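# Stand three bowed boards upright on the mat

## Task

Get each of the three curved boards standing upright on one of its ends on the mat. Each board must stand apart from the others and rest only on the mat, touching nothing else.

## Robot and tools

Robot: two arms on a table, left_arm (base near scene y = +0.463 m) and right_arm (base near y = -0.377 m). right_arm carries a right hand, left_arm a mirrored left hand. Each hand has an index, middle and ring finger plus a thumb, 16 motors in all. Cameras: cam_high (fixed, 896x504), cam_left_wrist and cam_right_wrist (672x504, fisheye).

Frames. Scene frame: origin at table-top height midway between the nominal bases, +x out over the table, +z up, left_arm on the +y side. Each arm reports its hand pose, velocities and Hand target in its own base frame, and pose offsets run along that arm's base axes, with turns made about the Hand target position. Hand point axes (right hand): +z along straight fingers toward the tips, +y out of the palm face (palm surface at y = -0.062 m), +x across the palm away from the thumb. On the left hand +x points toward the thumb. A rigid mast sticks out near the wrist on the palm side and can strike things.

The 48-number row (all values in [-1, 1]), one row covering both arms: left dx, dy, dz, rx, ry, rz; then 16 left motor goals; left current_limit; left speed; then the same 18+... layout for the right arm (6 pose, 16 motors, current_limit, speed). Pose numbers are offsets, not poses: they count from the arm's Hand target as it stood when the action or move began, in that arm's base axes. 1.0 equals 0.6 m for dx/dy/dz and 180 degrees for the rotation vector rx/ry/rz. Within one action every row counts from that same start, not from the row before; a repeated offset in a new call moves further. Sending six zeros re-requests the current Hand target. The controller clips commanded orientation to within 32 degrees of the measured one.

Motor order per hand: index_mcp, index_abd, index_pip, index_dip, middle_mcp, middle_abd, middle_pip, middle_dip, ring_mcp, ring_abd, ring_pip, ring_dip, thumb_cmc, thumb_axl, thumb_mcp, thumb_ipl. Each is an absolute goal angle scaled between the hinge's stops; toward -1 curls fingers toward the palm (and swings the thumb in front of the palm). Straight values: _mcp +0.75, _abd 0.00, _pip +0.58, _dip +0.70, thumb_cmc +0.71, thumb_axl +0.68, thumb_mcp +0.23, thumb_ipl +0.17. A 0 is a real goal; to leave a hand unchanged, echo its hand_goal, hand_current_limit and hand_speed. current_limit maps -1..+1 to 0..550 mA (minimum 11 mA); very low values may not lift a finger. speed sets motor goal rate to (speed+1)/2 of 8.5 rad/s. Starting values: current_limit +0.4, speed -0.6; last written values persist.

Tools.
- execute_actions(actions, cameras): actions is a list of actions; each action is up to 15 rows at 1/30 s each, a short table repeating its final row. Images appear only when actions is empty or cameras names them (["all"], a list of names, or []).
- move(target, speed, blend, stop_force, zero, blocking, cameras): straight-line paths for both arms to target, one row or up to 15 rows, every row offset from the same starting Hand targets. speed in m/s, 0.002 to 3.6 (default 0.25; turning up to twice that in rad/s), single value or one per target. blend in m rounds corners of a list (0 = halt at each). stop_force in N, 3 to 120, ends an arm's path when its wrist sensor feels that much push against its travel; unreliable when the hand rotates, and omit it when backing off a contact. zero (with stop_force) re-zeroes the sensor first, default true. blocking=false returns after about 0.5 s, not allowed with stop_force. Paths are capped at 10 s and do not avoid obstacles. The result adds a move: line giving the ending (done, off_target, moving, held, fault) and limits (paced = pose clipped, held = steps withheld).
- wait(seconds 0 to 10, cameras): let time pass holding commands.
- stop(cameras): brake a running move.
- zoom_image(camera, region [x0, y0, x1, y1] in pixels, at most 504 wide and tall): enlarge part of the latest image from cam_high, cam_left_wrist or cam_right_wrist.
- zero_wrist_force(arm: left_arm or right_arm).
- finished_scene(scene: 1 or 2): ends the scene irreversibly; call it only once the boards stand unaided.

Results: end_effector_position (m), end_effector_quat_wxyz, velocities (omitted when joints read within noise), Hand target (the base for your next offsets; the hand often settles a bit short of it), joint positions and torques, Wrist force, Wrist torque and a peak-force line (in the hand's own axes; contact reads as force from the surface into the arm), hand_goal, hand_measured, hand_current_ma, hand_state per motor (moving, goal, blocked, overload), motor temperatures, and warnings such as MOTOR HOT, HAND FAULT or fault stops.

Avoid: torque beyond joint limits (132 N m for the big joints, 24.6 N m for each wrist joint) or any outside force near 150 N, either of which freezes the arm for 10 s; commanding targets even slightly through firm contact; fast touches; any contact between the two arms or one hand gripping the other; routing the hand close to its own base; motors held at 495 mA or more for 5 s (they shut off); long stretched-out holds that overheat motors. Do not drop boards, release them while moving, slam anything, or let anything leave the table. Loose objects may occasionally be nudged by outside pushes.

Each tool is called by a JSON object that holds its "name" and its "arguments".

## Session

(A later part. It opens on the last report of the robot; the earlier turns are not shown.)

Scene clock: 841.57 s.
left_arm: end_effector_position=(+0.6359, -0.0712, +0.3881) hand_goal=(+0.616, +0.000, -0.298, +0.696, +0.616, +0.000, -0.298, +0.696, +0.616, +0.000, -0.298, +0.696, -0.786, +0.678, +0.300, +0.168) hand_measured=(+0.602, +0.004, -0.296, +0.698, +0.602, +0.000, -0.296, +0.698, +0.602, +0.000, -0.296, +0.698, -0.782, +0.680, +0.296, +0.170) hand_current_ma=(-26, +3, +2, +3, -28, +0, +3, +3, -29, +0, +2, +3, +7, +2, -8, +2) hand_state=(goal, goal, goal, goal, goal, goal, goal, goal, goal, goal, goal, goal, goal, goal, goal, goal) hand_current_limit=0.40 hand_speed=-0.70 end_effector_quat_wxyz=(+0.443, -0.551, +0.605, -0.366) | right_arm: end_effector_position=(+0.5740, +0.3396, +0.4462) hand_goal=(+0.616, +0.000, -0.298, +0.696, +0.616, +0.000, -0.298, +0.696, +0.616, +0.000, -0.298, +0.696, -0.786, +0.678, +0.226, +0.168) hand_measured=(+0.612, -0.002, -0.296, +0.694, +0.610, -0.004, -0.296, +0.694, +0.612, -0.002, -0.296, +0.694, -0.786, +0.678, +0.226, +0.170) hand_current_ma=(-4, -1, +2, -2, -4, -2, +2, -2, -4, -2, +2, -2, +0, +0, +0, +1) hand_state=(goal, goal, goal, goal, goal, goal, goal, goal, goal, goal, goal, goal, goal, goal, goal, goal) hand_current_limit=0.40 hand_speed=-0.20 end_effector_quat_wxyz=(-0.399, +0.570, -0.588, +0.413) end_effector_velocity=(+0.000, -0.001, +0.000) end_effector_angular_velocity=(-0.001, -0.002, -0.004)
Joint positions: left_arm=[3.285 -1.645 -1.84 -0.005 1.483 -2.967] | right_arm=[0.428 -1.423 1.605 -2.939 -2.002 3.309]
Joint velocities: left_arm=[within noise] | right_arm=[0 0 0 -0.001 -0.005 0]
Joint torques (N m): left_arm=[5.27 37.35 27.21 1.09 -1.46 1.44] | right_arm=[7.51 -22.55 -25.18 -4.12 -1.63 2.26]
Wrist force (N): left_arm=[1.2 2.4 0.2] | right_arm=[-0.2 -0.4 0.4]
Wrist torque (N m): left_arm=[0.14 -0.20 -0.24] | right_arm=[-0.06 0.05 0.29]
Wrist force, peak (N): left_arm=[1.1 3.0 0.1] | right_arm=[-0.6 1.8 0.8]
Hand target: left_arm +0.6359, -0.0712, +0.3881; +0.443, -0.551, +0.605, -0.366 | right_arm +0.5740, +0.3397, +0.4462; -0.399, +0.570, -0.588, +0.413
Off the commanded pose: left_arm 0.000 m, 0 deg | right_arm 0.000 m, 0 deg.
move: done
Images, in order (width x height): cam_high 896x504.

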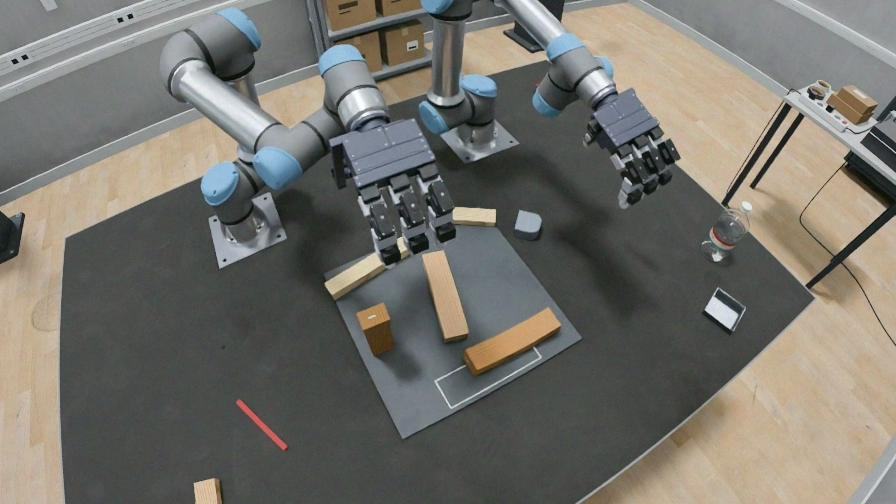

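{"name": "move", "arguments": {"target": [0,0,0,0,0,0,0.616,0,-0.299,0.696,0.616,0,-0.299,0.696,0.616,0,-0.299,0.696,-0.786,0.678,0.3,0.168,0.4,-0.7,0.2885,0.2913,-0.46,0,0,0,0.616,0,-0.299,0.696,0.616,0,-0.299,0.696,0.616,0,-0.299,0.696,-0.786,0.678,0.226,0.168,0.4,-0.2], "speed": 0.25, "cameras": ["all"]}}

{"name": "zoom_image", "arguments": {"camera": "cam_high", "region": [430, 220, 610, 380]}}

Scene clock: 845.27 s.
left_arm: end_effector_position=(+0.6359, -0.0712, +0.3881) hand_goal=(+0.616, +0.000, -0.298, +0.696, +0.616, +0.000, -0.298, +0.696, +0.616, +0.000, -0.298, +0.696, -0.786, +0.678, +0.300, +0.168) hand_measured=(+0.602, +0.004, -0.296, +0.698, +0.602, +0.000, -0.296, +0.698, +0.602, +0.000, -0.296, +0.698, -0.782, +0.680, +0.296, +0.170) hand_current_ma=(-26, +3, +2, +3, -28, +0, +3, +3, -29, +0, +2, +3, +7, +2, -8, +2) hand_state=(goal, goal, goal, goal, goal, goal, goal, goal, goal, goal, goal, goal, goal, goal, goal, goal) hand_current_limit=0.40 hand_speed=-0.70 end_effector_quat_wxyz=(+0.443, -0.551, +0.605, -0.366) | right_arm: end_effector_position=(+0.7470, +0.5145, +0.1702) hand_goal=(+0.616, +0.000, -0.298, +0.696, +0.616, +0.000, -0.298, +0.696, +0.616, +0.000, -0.298, +0.696, -0.786, +0.678, +0.226, +0.168) hand_measured=(+0.610, -0.002, -0.296, +0.694, +0.610, -0.004, -0.296, +0.694, +0.610, -0.002, -0.296, +0.694, -0.786, +0.678, +0.226, +0.170) hand_current_ma=(-5, -1, +2, -2, -5, -2, +2, -2, -5, -1, +2, -2, +0, +0, +0, +1) hand_state=(goal, goal, goal, goal, goal, goal, goal, goal, goal, goal, goal, goal, goal, goal, goal, goal) hand_current_limit=0.40 hand_speed=-0.20 end_effector_quat_wxyz=(-0.399, +0.570, -0.588, +0.413)
Joint positions: left_arm=[3.285 -1.645 -1.84 -0.005 1.483 -2.967] | right_arm=[0.548 -0.622 1.079 -3.19 -2.113 3.361]
Joint torques (N m): left_arm=[4.49 37.75 27.39 1.09 -1.31 1.5] | right_arm=[-6.53 -52.06 -25.82 -4.27 1.16 -2.31]
Wrist force (N): left_arm=[1.3 2.2 0.0] | right_arm=[0.0 -0.2 0.9]
Wrist torque (N m): left_arm=[0.15 -0.23 -0.22] | right_arm=[-0.09 0.01 0.29]
Wrist force, peak (N): left_arm=[1.5 2.7 0.3] | right_arm=[-1.1 1.5 2.2]
Hand target: left_arm +0.6359, -0.0712, +0.3881; +0.443, -0.551, +0.605, -0.366 | right_arm +0.7471, +0.5144, +0.1702; -0.399, +0.570, -0.588, +0.413
Off the commanded pose: left_arm 0.000 m, 0 deg | right_arm 0.000 m, 0 deg.
move: done

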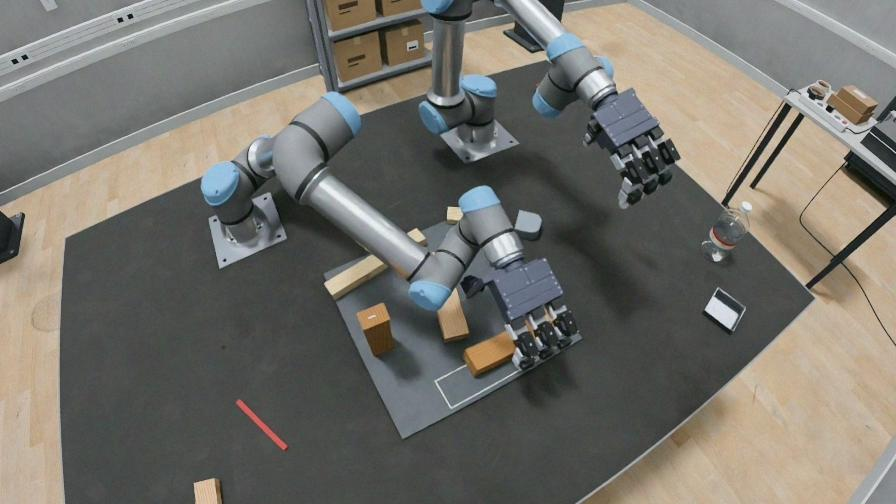

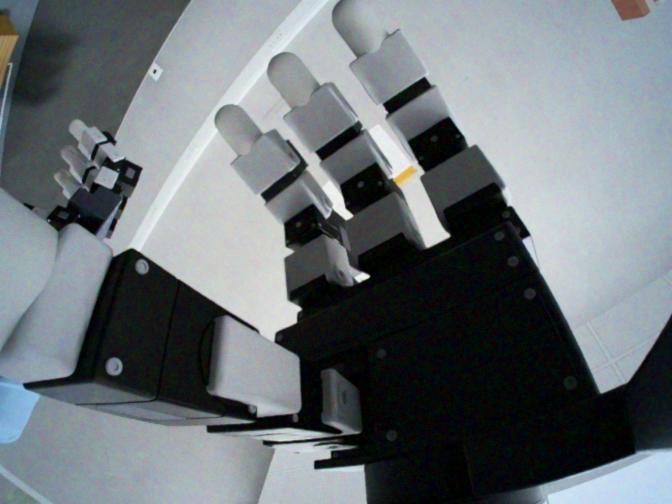

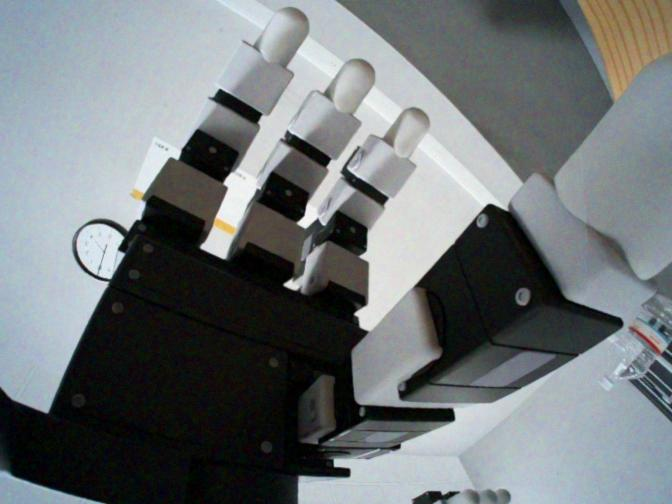

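Scaled by 2.800.

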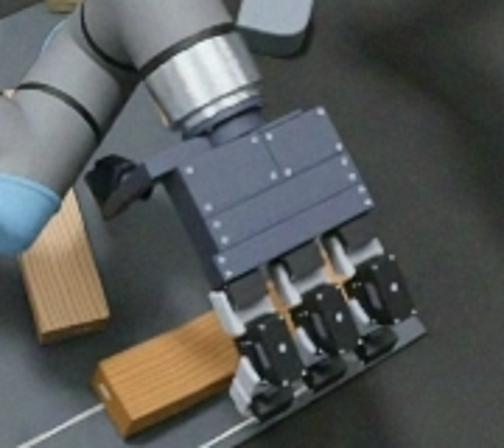

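{"name": "move", "arguments": {"target": [[0,0,0,0,0,0,0.616,0,-0.299,0.696,0.616,0,-0.299,0.696,0.616,0,-0.299,0.696,-0.786,0.678,0.3,0.168,0.4,-0.7,0,0.0467,0,0,0,0,0.616,0,-0.299,0.696,0.616,0,-0.299,0.696,0.616,0,-0.299,0.696,-0.786,0.678,0.226,0.168,0.4,-0.2],[0,0,0,0,0,0,0.616,0,-0.299,0.696,0.616,0,-0.299,0.696,0.616,0,-0.299,0.696,-0.786,0.678,0.3,0.168,0.4,-0.7,0,0.0467,-0.1837,0,0,0,0.616,0,-0.299,0.696,0.616,0,-0.299,0.696,0.616,0,-0.299,0.696,-0.786,0.678,0.226,0.168,0.4,-0.2]], "speed": 0.12, "stop_force": 12, "cameras": ["all"]}}

{"name": "zoom_image", "arguments": {"camera": "cam_high", "region": [430, 220, 610, 380]}}

Scene clock: 861.83 s.
left_arm: end_effector_position=(+0.6359, -0.0712, +0.3881) hand_goal=(+0.616, +0.000, -0.298, +0.696, +0.616, +0.000, -0.298, +0.696, +0.616, +0.000, -0.298, +0.696, -0.786, +0.678, +0.300, +0.168) hand_measured=(+0.602, +0.004, -0.296, +0.698, +0.602, +0.000, -0.296, +0.698, +0.602, +0.000, -0.296, +0.698, -0.782, +0.680, +0.296, +0.170) hand_current_ma=(-26, +3, +2, +3, -28, +0, +3, +3, -29, +0, +2, +3, +7, +2, -8, +2) hand_state=(goal, goal, goal, goal, goal, goal, goal, goal, goal, goal, goal, goal, goal, goal, goal, goal) hand_current_limit=0.40 hand_speed=-0.70 end_effector_quat_wxyz=(+0.443, -0.551, +0.605, -0.366) | right_arm: end_effector_position=(+0.7471, +0.5425, +0.0600) hand_goal=(+0.616, +0.000, -0.298, +0.696, +0.616, +0.000, -0.298, +0.696, +0.616, +0.000, -0.298, +0.696, -0.786, +0.678, +0.226, +0.168) hand_measured=(+0.610, -0.002, -0.296, +0.694, +0.610, -0.004, -0.296, +0.694, +0.610, -0.002, -0.296, +0.694, -0.786, +0.678, +0.226, +0.170) hand_current_ma=(-5, -1, +2, -2, -6, -2, +2, -2, -5, -1, +2, -2, +0, +0, +0, +1) hand_state=(goal, goal, goal, goal, goal, goal, goal, goal, goal, goal, goal, goal, goal, goal, goal, goal) hand_current_limit=0.40 hand_speed=-0.20 end_effector_quat_wxyz=(-0.399, +0.570, -0.588, +0.413)
Joint positions: left_arm=[3.285 -1.645 -1.84 -0.005 1.483 -2.967] | right_arm=[0.58 -0.43 1.003 -3.298 -2.142 3.376]
Joint torques (N m): left_arm=[4.55 37.56 27.48 1.1 -1.12 1.43] | right_arm=[6.27 -58.53 -13.11 -4.2 -0.97 -1.9]
Wrist force (N): left_arm=[0.9 2.2 -0.2] | right_arm=[-0.2 -0.1 0.6]
Wrist torque (N m): left_arm=[0.15 -0.16 -0.26] | right_arm=[-0.04 0.05 0.32]
Wrist force, peak (N): left_arm=[1.3 2.7 0.5] | right_arm=[-1.3 -1.4 0.2]
Hand target: left_arm +0.6359, -0.0712, +0.3881; +0.443, -0.551, +0.605, -0.366 | right_arm +0.7471, +0.5425, +0.0599; -0.399, +0.570, -0.588, +0.413
Off the commanded pose: left_arm 0.000 m, 0 deg | right_arm 0.000 m, 0 deg.
move: done

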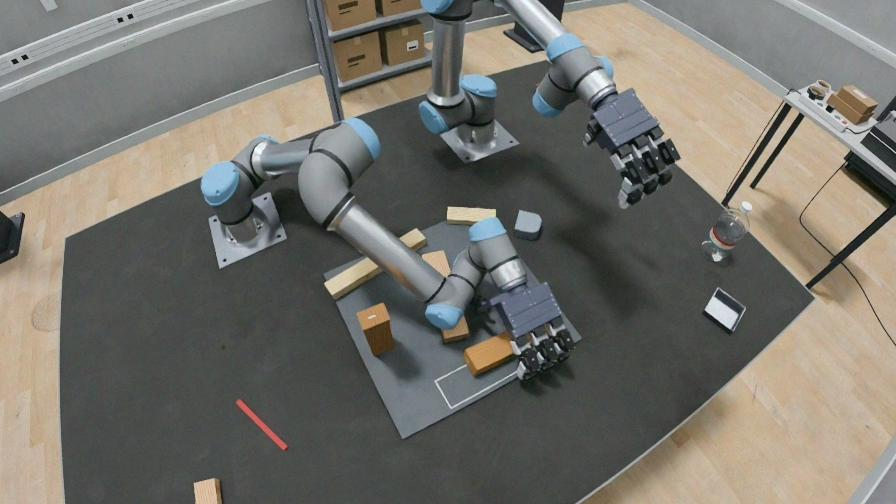

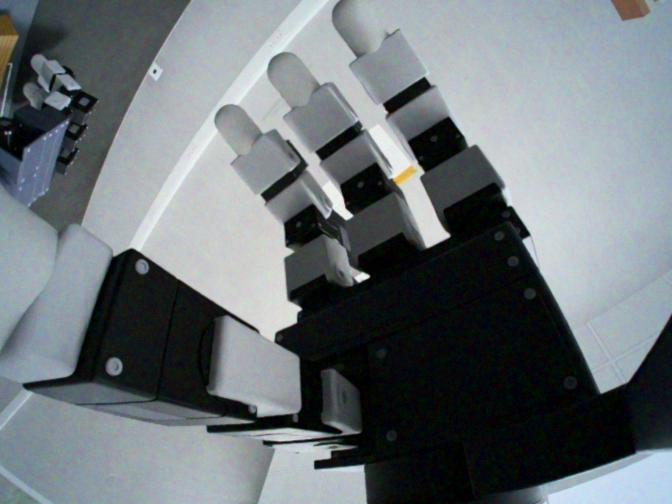

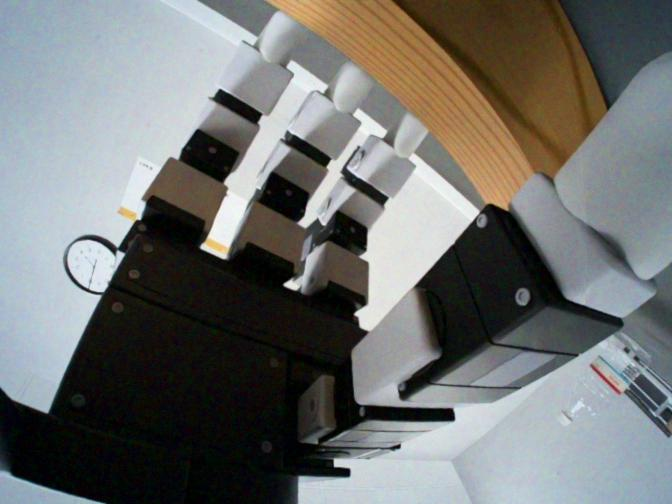

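Scaled by 2.800.

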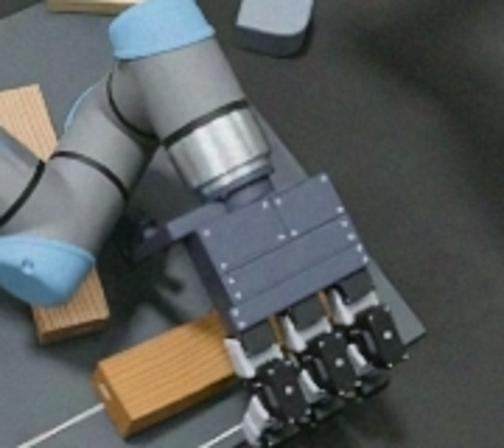

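{"name": "execute_actions", "arguments": {"actions": [[[0,0,0,0,0,0,0.616,0,-0.299,0.696,0.616,0,-0.299,0.696,0.616,0,-0.299,0.696,-0.786,0.678,0.3,0.168,0.4,-0.7,0,0,0,0,0,0,0.37,0,-0.299,0.696,0.37,0,-0.299,0.696,0.37,0,-0.299,0.696,-0.786,0.678,0.08,0.168,0.4,-0.6]],[[0,0,0,0,0,0,0.616,0,-0.299,0.696,0.616,0,-0.299,0.696,0.616,0,-0.299,0.696,-0.786,0.678,0.3,0.168,0.4,-0.7,0,0,0,0,0,0,0.25,0,-0.299,0.696,0.25,0,-0.299,0.696,0.25,0,-0.299,0.696,-0.786,0.678,0.0,0.168,0.2,-0.7]],[[0,0,0,0,0,0,0.616,0,-0.299,0.696,0.616,0,-0.299,0.696,0.616,0,-0.299,0.696,-0.786,0.678,0.3,0.168,0.4,-0.7,0,0,0,0,0,0,0.18,0,-0.299,0.696,0.18,0,-0.299,0.696,0.18,0,-0.299,0.696,-0.786,0.678,-0.1,0.168,0.5,-0.8]],[[0,0,0,0,0,0,0.616,0,-0.299,0.696,0.616,0,-0.299,0.696,0.616,0,-0.299,0.696,-0.786,0.678,0.3,0.168,0.4,-0.7,0,0,0,0,0,0,0.1,0,-0.299,0.696,0.1,0,-0.299,0.696,0.1,0,-0.299,0.696,-0.786,0.678,-0.18,0.168,0.6,-0.8]]], "cameras": ["cam_right_wrist"]}}

{"name": "move", "arguments": {"target": [0,0,0,0,0,0,0.616,0,-0.299,0.696,0.616,0,-0.299,0.696,0.616,0,-0.299,0.696,-0.786,0.678,0.3,0.168,0.4,-0.7,0,0,0.1,0,0,0,0.1,0,-0.299,0.696,0.1,0,-0.299,0.696,0.1,0,-0.299,0.696,-0.786,0.678,-0.18,0.168,0.6,-0.8], "speed": 0.05, "cameras": ["all"]}}

{"name": "zoom_image", "arguments": {"camera": "cam_high", "region": [430, 220, 610, 380]}}

Scene clock: 867.30 s.
left_arm: end_effector_position=(+0.6359, -0.0712, +0.3881) hand_goal=(+0.616, +0.000, -0.298, +0.696, +0.616, +0.000, -0.298, +0.696, +0.616, +0.000, -0.298, +0.696, -0.786, +0.678, +0.300, +0.168) hand_measured=(+0.602, +0.004, -0.296, +0.698, +0.602, +0.000, -0.296, +0.698, +0.602, +0.000, -0.296, +0.698, -0.782, +0.680, +0.296, +0.170) hand_current_ma=(-26, +3, +2, +3, -28, +0, +3, +3, -29, +0, +2, +3, +7, +2, -8, +2) hand_state=(goal, goal, goal, goal, goal, goal, goal, goal, goal, goal, goal, goal, goal, goal, goal, goal) hand_current_limit=0.40 hand_speed=-0.70 end_effector_quat_wxyz=(+0.443, -0.551, +0.605, -0.366) | right_arm: end_effector_position=(+0.7471, +0.5425, +0.0599) hand_goal=(+0.100, +0.000, -0.298, +0.696, +0.100, +0.000, -0.298, +0.696, +0.100, +0.000, -0.298, +0.696, -0.786, +0.678, -0.180, +0.168) hand_measured=(+0.252, +0.002, -0.270, +0.706, +0.256, +0.000, -0.270, +0.706, +0.256, +0.000, -0.268, +0.706, -0.782, +0.678, -0.030, +0.190) hand_current_ma=(+440, +1, +49, +10, +440, +0, +45, +11, +440, +0, +53, +11, +2, +0, +440, +54) hand_state=(blocked, goal, blocked, goal, blocked, goal, blocked, goal, blocked, goal, blocked, goal, goal, goal, blocked, blocked) hand_current_limit=0.60 hand_speed=-0.80 end_effector_quat_wxyz=(-0.399, +0.570, -0.588, +0.413)
Joint positions: left_arm=[3.285 -1.645 -1.84 -0.005 1.483 -2.967] | right_arm=[0.58 -0.43 1.003 -3.298 -2.142 3.376]
Joint torques (N m): left_arm=[4.98 37.53 27.18 1.19 -0.99 1.3] | right_arm=[6.31 -57.63 -16.34 -1.13 -1.29 2]
Wrist force (N): left_arm=[1.4 2.6 -0.1] | right_arm=[-1.0 -9.9 4.9]
Wrist torque (N m): left_arm=[0.20 -0.24 -0.23] | right_arm=[0.12 -0.10 0.10]
Wrist force, peak (N): left_arm=[1.5 2.7 -0.1] | right_arm=[-1.0 -10.0 4.9]
Hand target: left_arm +0.6359, -0.0712, +0.3881; +0.443, -0.551, +0.605, -0.366 | right_arm +0.7471, +0.5425, +0.0599; -0.399, +0.570, -0.588, +0.413
Off the commanded pose: left_arm 0.000 m, 0 deg | right_arm 0.000 m, 0 deg.
Images, in order (width x height): cam_right_wrist 672x504.

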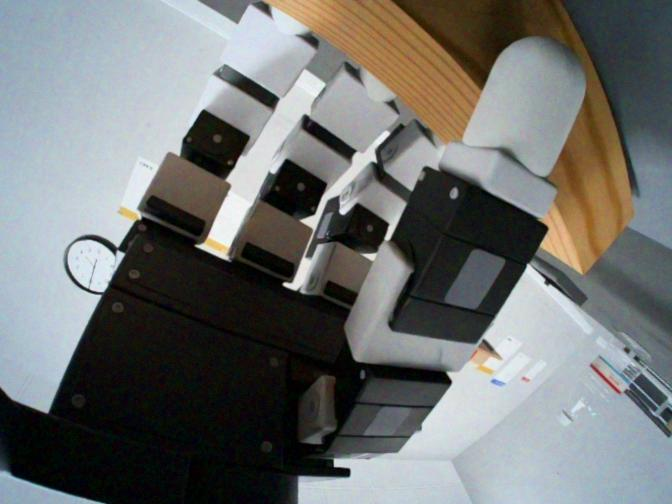

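Scene clock: 868.77 s.
left_arm: end_effector_position=(+0.6359, -0.0712, +0.3881) hand_goal=(+0.616, +0.000, -0.298, +0.696, +0.616, +0.000, -0.298, +0.696, +0.616, +0.000, -0.298, +0.696, -0.786, +0.678, +0.300, +0.168) hand_measured=(+0.602, +0.004, -0.296, +0.698, +0.602, +0.000, -0.296, +0.698, +0.602, +0.000, -0.296, +0.698, -0.782, +0.680, +0.296, +0.170) hand_current_ma=(-26, +3, +2, +3, -28, +0, +3, +3, -29, +0, +2, +3, +7, +2, -8, +2) hand_state=(goal, goal, goal, goal, goal, goal, goal, goal, goal, goal, goal, goal, goal, goal, goal, goal) hand_current_limit=0.40 hand_speed=-0.70 end_effector_quat_wxyz=(+0.443, -0.551, +0.605, -0.366) | right_arm: end_effector_position=(+0.7471, +0.5425, +0.1201) hand_goal=(+0.100, +0.000, -0.298, +0.696, +0.100, +0.000, -0.298, +0.696, +0.100, +0.000, -0.298, +0.696, -0.786, +0.678, -0.180, +0.168) hand_measured=(+0.226, +0.002, -0.250, +0.716, +0.206, +0.000, -0.250, +0.722, +0.190, +0.000, -0.252, +0.716, -0.764, +0.682, -0.030, +0.216) hand_current_ma=(+438, +1, +103, +31, +343, +0, +101, +42, +269, +0, +94, +31, +36, +4, +440, +160) hand_state=(blocked, goal, blocked, blocked, blocked, goal, blocked, blocked, blocked, goal, blocked, blocked, blocked, goal, blocked, blocked) hand_current_limit=0.60 hand_speed=-0.80 end_effector_quat_wxyz=(-0.399, +0.570, -0.588, +0.413) end_effector_velocity=(+0.000, -0.001, -0.003) end_effector_angular_velocity=(+0.000, -0.002, -0.002)
Joint positions: left_arm=[3.285 -1.645 -1.84 -0.005 1.483 -2.967] | right_arm=[0.58 -0.515 1.005 -3.215 -2.142 3.376]
Joint velocities: left_arm=[within noise] | right_arm=[0 0.005 0 -0.007 -0.002 0]
Joint torques (N m): left_arm=[4.69 37.88 26.81 1.26 -0.76 1.28] | right_arm=[7.41 -59.44 -21.65 -5.09 -0.9 -0.41]
Wrist force (N): left_arm=[1.4 2.5 0.1] | right_arm=[-0.3 4.6 2.0]
Wrist torque (N m): left_arm=[0.16 -0.23 -0.22] | right_arm=[0.24 0.00 0.47]
Wrist force, peak (N): left_arm=[1.5 2.8 0.2] | right_arm=[-1.1 -9.9 4.7]
Hand target: left_arm +0.6359, -0.0712, +0.3881; +0.443, -0.551, +0.605, -0.366 | right_arm +0.7471, +0.5425, +0.1199; -0.399, +0.570, -0.588, +0.413
Off the commanded pose: left_arm 0.000 m, 0 deg | right_arm 0.000 m, 0 deg.
move: done

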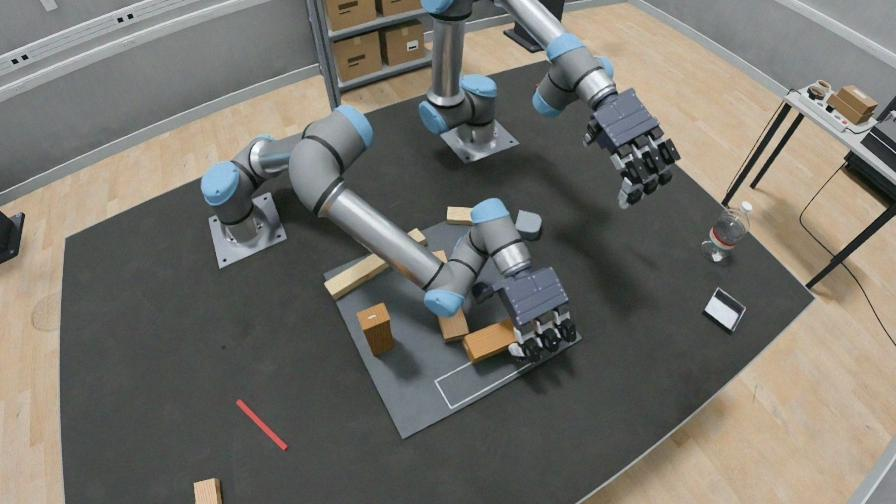

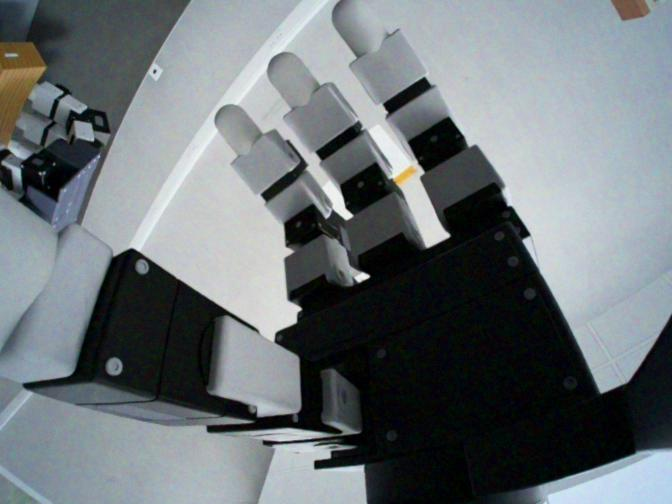

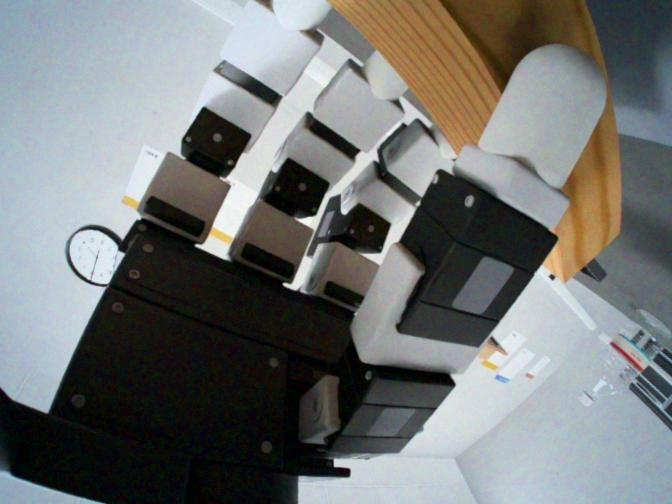

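Scaled by 2.800.

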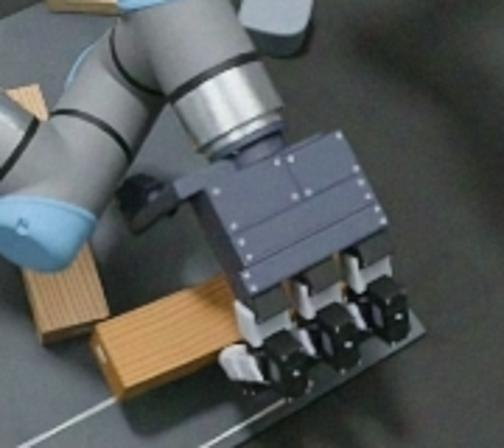

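{"name": "move", "arguments": {"target": [[0,0,0,0,0,0,0.616,0,-0.299,0.696,0.616,0,-0.299,0.696,0.616,0,-0.299,0.696,-0.786,0.678,0.3,0.168,0.4,-0.7,0,0.0667,0,0,0,0,0.1,0,-0.299,0.696,0.1,0,-0.299,0.696,0.1,0,-0.299,0.696,-0.786,0.678,-0.18,0.168,0.6,-0.8],[0,0,0,0,0,0,0.616,0,-0.299,0.696,0.616,0,-0.299,0.696,0.616,0,-0.299,0.696,-0.786,0.678,0.3,0.168,0.4,-0.7,0,0.0667,-0.12,0,0,0,0.1,0,-0.299,0.696,0.1,0,-0.299,0.696,0.1,0,-0.299,0.696,-0.786,0.678,-0.18,0.168,0.6,-0.8]], "speed": [0.1,0.03], "stop_force": 5, "cameras": ["all"]}}

{"name": "zoom_image", "arguments": {"camera": "cam_high", "region": [430, 220, 610, 380]}}

Scene clock: 889.60 s.
left_arm: end_effector_position=(+0.6359, -0.0712, +0.3881) hand_goal=(+0.616, +0.000, -0.298, +0.696, +0.616, +0.000, -0.298, +0.696, +0.616, +0.000, -0.298, +0.696, -0.786, +0.678, +0.300, +0.168) hand_measured=(+0.602, +0.004, -0.296, +0.698, +0.602, +0.000, -0.296, +0.698, +0.602, +0.000, -0.296, +0.698, -0.782, +0.680, +0.296, +0.170) hand_current_ma=(-26, +3, +2, +3, -28, +0, +3, +3, -29, +0, +2, +3, +7, +2, -8, +2) hand_state=(goal, goal, goal, goal, goal, goal, goal, goal, goal, goal, goal, goal, goal, goal, goal, goal) hand_current_limit=0.40 hand_speed=-0.70 end_effector_quat_wxyz=(+0.443, -0.551, +0.605, -0.366) | right_arm: end_effector_position=(+0.7471, +0.5825, +0.0686) hand_goal=(+0.100, +0.000, -0.298, +0.696, +0.100, +0.000, -0.298, +0.696, +0.100, +0.000, -0.298, +0.696, -0.786, +0.678, -0.180, +0.168) hand_measured=(+0.222, +0.004, -0.242, +0.722, +0.204, +0.004, -0.250, +0.722, +0.184, +0.000, -0.252, +0.716, -0.756, +0.684, -0.030, +0.218) hand_current_ma=(+419, +3, +125, +41, +336, +3, +102, +43, +251, +0, +94, +31, +55, +8, +440, +164) hand_state=(blocked, goal, blocked, blocked, blocked, goal, blocked, blocked, blocked, goal, blocked, blocked, blocked, goal, blocked, blocked) hand_current_limit=0.60 hand_speed=-0.80 end_effector_quat_wxyz=(-0.399, +0.570, -0.588, +0.413)
Joint positions: left_arm=[3.285 -1.645 -1.84 -0.005 1.483 -2.967] | right_arm=[0.623 -0.374 0.856 -3.195 -2.181 3.397]
Joint torques (N m): left_arm=[4.37 37.47 26.94 1.25 -0.64 1.15] | right_arm=[-6.39 -71.79 -15.62 -4.7 -1.34 -2.63]
Motor temperatures (°C): left_arm=[32 34 28 37 44 36] | right_arm=[35 37 34 39 39 45]
Wrist force (N): left_arm=[1.2 2.4 -0.1] | right_arm=[-0.2 4.4 2.2]
Wrist torque (N m): left_arm=[0.17 -0.20 -0.24] | right_arm=[0.22 -0.02 0.46]
Wrist force, peak (N): left_arm=[1.6 2.8 -0.1] | right_arm=[0.7 4.5 2.4]
Hand target: left_arm +0.6359, -0.0712, +0.3881; +0.443, -0.551, +0.605, -0.366 | right_arm +0.7471, +0.5825, +0.0686; -0.399, +0.570, -0.588, +0.413 (not the last commanded pose)
Off the commanded pose: left_arm 0.000 m, 0 deg | right_arm 0.021 m, 0 deg.
move: contact (right_arm); path passed 1 of 2 targets

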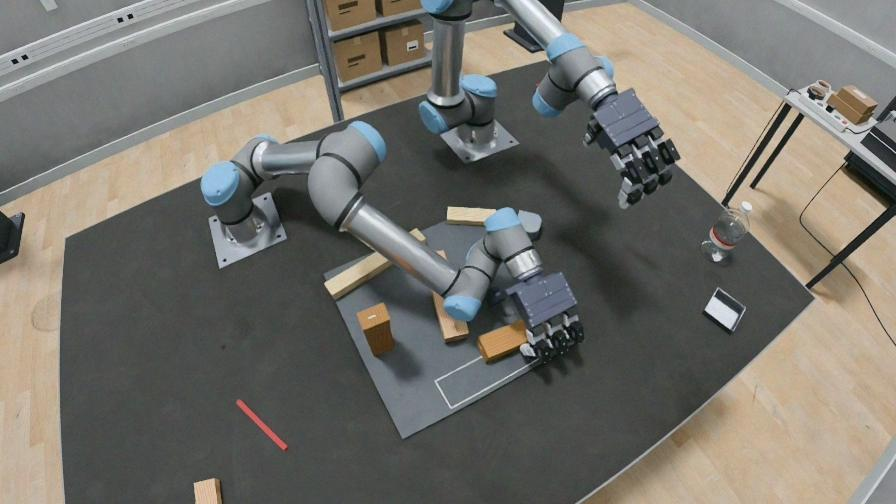

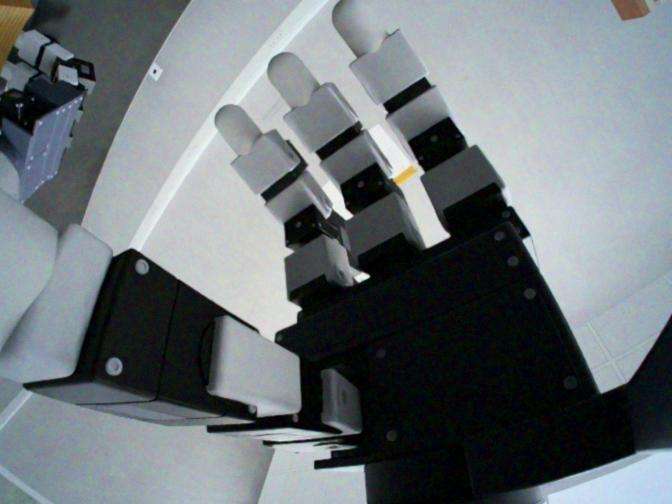

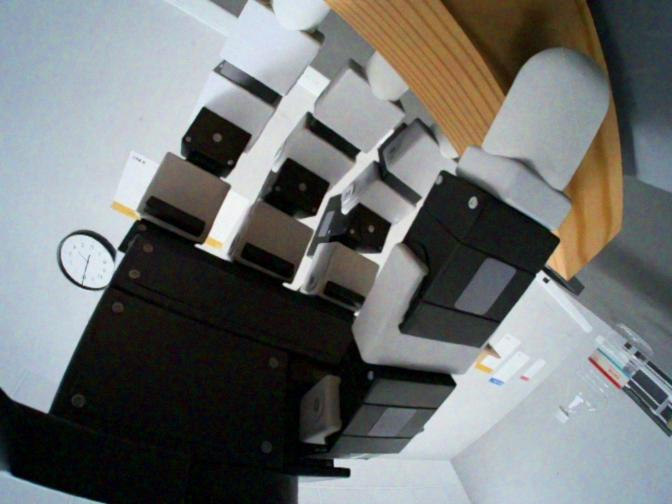

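Scaled by 2.800.

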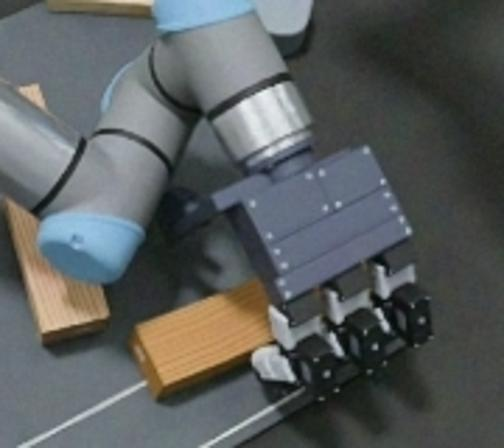

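{"name": "move", "arguments": {"target": [0,0,0,0,0,0,0.616,0,-0.299,0.696,0.616,0,-0.299,0.696,0.616,0,-0.299,0.696,-0.786,0.678,0.3,0.168,0.4,-0.7,0,0,-0.03,0,0,0,0.1,0,-0.299,0.696,0.1,0,-0.299,0.696,0.1,0,-0.299,0.696,-0.786,0.678,-0.18,0.168,0.6,-0.8], "speed": 0.015, "stop_force": 5}}

{"name": "execute_actions", "arguments": {"actions": [[[0,0,0,0,0,0,0.616,0,-0.299,0.696,0.616,0,-0.299,0.696,0.616,0,-0.299,0.696,-0.786,0.678,0.3,0.168,0.4,-0.7,0,0,0,0,0,0,0.25,0,-0.299,0.696,0.25,0,-0.299,0.696,0.25,0,-0.299,0.696,-0.786,0.678,0.02,0.168,0.4,-0.9]],[[0,0,0,0,0,0,0.616,0,-0.299,0.696,0.616,0,-0.299,0.696,0.616,0,-0.299,0.696,-0.786,0.678,0.3,0.168,0.4,-0.7,0,0,0,0,0,0,0.616,0,-0.299,0.696,0.616,0,-0.299,0.696,0.616,0,-0.299,0.696,-0.786,0.678,0.3,0.168,0.4,-0.6]]], "cameras": ["all"]}}

{"name": "zoom_image", "arguments": {"camera": "cam_high", "region": [430, 220, 610, 380]}}

Scene clock: 893.67 s.
left_arm: end_effector_position=(+0.6359, -0.0712, +0.3881) hand_goal=(+0.616, +0.000, -0.298, +0.696, +0.616, +0.000, -0.298, +0.696, +0.616, +0.000, -0.298, +0.696, -0.786, +0.678, +0.300, +0.168) hand_measured=(+0.602, +0.004, -0.296, +0.698, +0.602, +0.000, -0.296, +0.698, +0.602, +0.000, -0.296, +0.698, -0.782, +0.680, +0.296, +0.170) hand_current_ma=(-26, +3, +2, +3, -28, +0, +3, +3, -29, +0, +2, +3, +7, +2, -8, +2) hand_state=(goal, goal, goal, goal, goal, goal, goal, goal, goal, goal, goal, goal, goal, goal, goal, goal) hand_current_limit=0.40 hand_speed=-0.70 end_effector_quat_wxyz=(+0.443, -0.551, +0.605, -0.366) | right_arm: end_effector_position=(+0.7471, +0.5825, +0.0676) hand_goal=(+0.100, +0.000, -0.298, +0.696, +0.100, +0.000, -0.298, +0.696, +0.100, +0.000, -0.298, +0.696, -0.786, +0.678, -0.180, +0.168) hand_measured=(+0.222, +0.006, -0.242, +0.722, +0.204, +0.006, -0.250, +0.722, +0.184, +0.000, -0.252, +0.716, -0.754, +0.686, -0.030, +0.218) hand_current_ma=(+419, +4, +126, +41, +336, +4, +102, +43, +246, +0, +94, +31, +59, +9, +440, +164) hand_state=(blocked, goal, blocked, blocked, blocked, goal, blocked, blocked, blocked, goal, blocked, blocked, blocked, goal, blocked, blocked) hand_current_limit=0.60 hand_speed=-0.80 end_effector_quat_wxyz=(-0.399, +0.570, -0.588, +0.413)
Joint positions: left_arm=[3.285 -1.645 -1.84 -0.005 1.483 -2.967] | right_arm=[0.623 -0.373 0.856 -3.196 -2.181 3.397]
Joint torques (N m): left_arm=[4.04 37.65 26.42 1.37 -0.5 1.05] | right_arm=[-4.61 -78.69 -15.29 -2.65 -1.99 -1.98]
Wrist force (N): left_arm=[1.2 2.2 0.1] | right_arm=[-0.9 3.2 1.8]
Wrist torque (N m): left_arm=[0.13 -0.20 -0.23] | right_arm=[0.22 -0.01 0.43]
Wrist force, peak (N): left_arm=[1.7 2.6 0.0] | right_arm=[-0.3 4.6 2.2]
Hand target: left_arm +0.6359, -0.0712, +0.3881; +0.443, -0.551, +0.605, -0.366 | right_arm +0.7471, +0.5825, +0.0677; -0.399, +0.570, -0.588, +0.413 (not the last commanded pose)
Off the commanded pose: left_arm 0.000 m, 0 deg | right_arm 0.017 m, 0 deg.
move: contact (right_arm)

Scene clock: 894.87 s.
left_arm: end_effector_position=(+0.6359, -0.0712, +0.3881) hand_goal=(+0.616, +0.000, -0.298, +0.696, +0.616, +0.000, -0.298, +0.696, +0.616, +0.000, -0.298, +0.696, -0.786, +0.678, +0.300, +0.168) hand_measured=(+0.602, +0.004, -0.296, +0.698, +0.602, +0.000, -0.296, +0.698, +0.602, +0.000, -0.296, +0.698, -0.782, +0.680, +0.296, +0.170) hand_current_ma=(-26, +3, +2, +3, -28, +0, +3, +3, -29, +0, +2, +3, +7, +2, -8, +2) hand_state=(goal, goal, goal, goal, goal, goal, goal, goal, goal, goal, goal, goal, goal, goal, goal, goal) hand_current_limit=0.40 hand_speed=-0.70 end_effector_quat_wxyz=(+0.443, -0.551, +0.605, -0.366) | right_arm: end_effector_position=(+0.7471, +0.5825, +0.0677) hand_goal=(+0.616, +0.000, -0.298, +0.696, +0.616, +0.000, -0.298, +0.696, +0.616, +0.000, -0.298, +0.696, -0.786, +0.678, +0.300, +0.168) hand_measured=(+0.600, +0.004, -0.296, +0.698, +0.598, +0.004, -0.296, +0.700, +0.600, +0.000, -0.296, +0.698, -0.780, +0.680, +0.294, +0.170) hand_current_ma=(-24, +2, +2, +2, -26, +2, +2, +2, -23, +0, +2, +2, +6, +2, -7, +1) hand_state=(goal, goal, goal, goal, goal, goal, goal, goal, goal, goal, goal, goal, goal, goal, goal, goal) hand_current_limit=0.40 hand_speed=-0.60 end_effector_quat_wxyz=(-0.399, +0.570, -0.588, +0.413)
Joint positions: left_arm=[3.285 -1.645 -1.84 -0.005 1.483 -2.967] | right_arm=[0.623 -0.373 0.856 -3.196 -2.181 3.397]
Joint torques (N m): left_arm=[4.15 37.39 26.75 1.26 -0.46 1.05] | right_arm=[-5.97 -70.42 -15.45 -4.19 -1.35 -2]
Wrist force (N): left_arm=[1.6 2.4 -0.1] | right_arm=[0.0 -0.1 0.6]
Wrist torque (N m): left_arm=[0.17 -0.26 -0.20] | right_arm=[-0.05 0.01 0.32]
Wrist force, peak (N): left_arm=[1.2 2.8 0.3] | right_arm=[-0.7 3.3 2.4]
Hand target: left_arm +0.6359, -0.0712, +0.3881; +0.443, -0.551, +0.605, -0.366 | right_arm +0.7471, +0.5825, +0.0677; -0.399, +0.570, -0.588, +0.413
Off the commanded pose: left_arm 0.000 m, 0 deg | right_arm 0.000 m, 0 deg.

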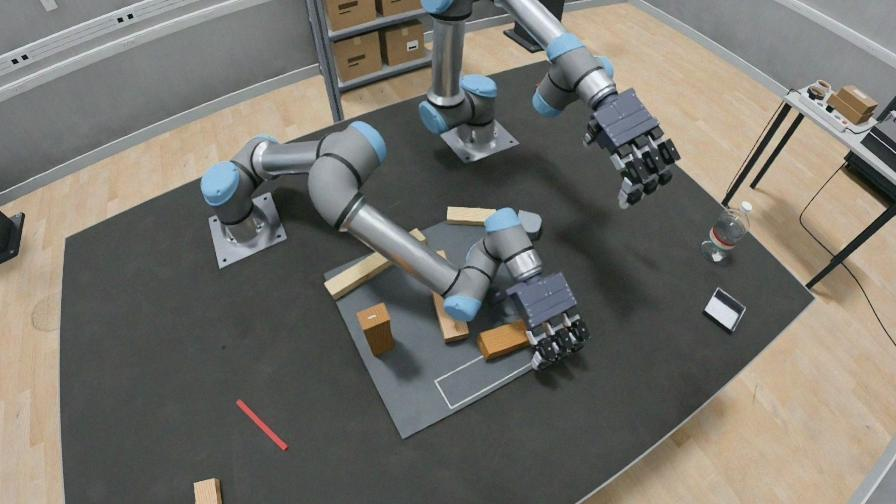

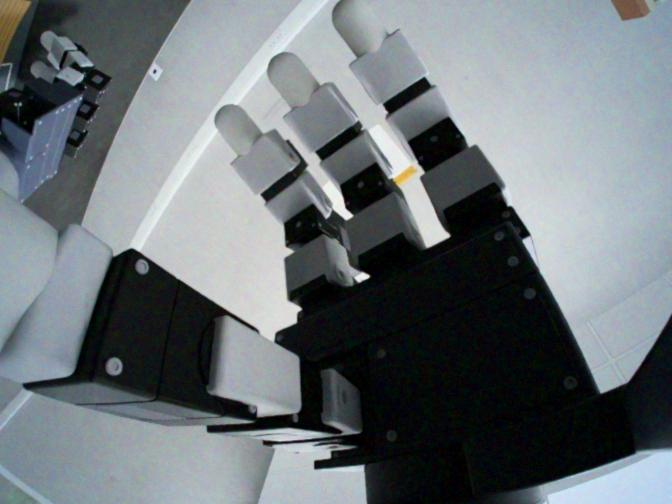

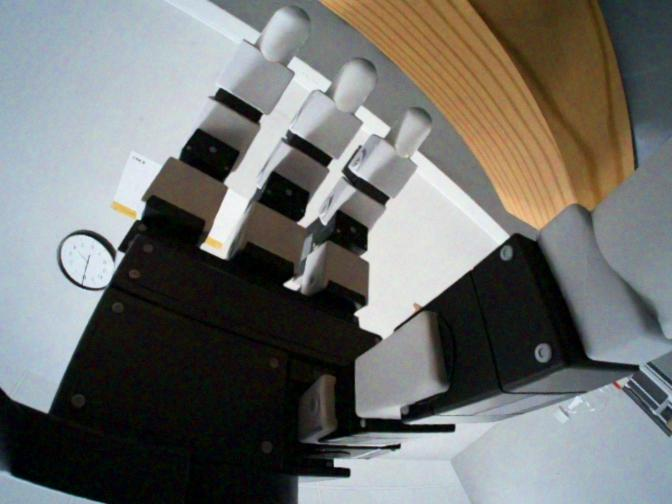

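Scaled by 2.800.

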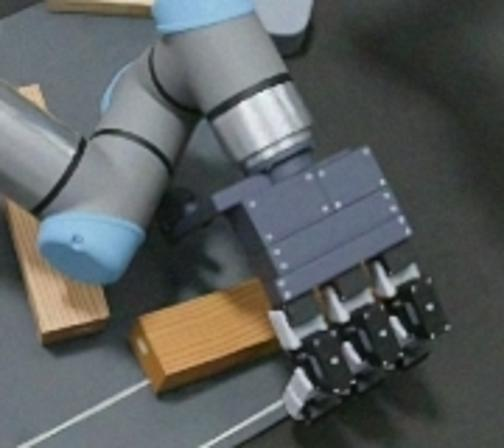

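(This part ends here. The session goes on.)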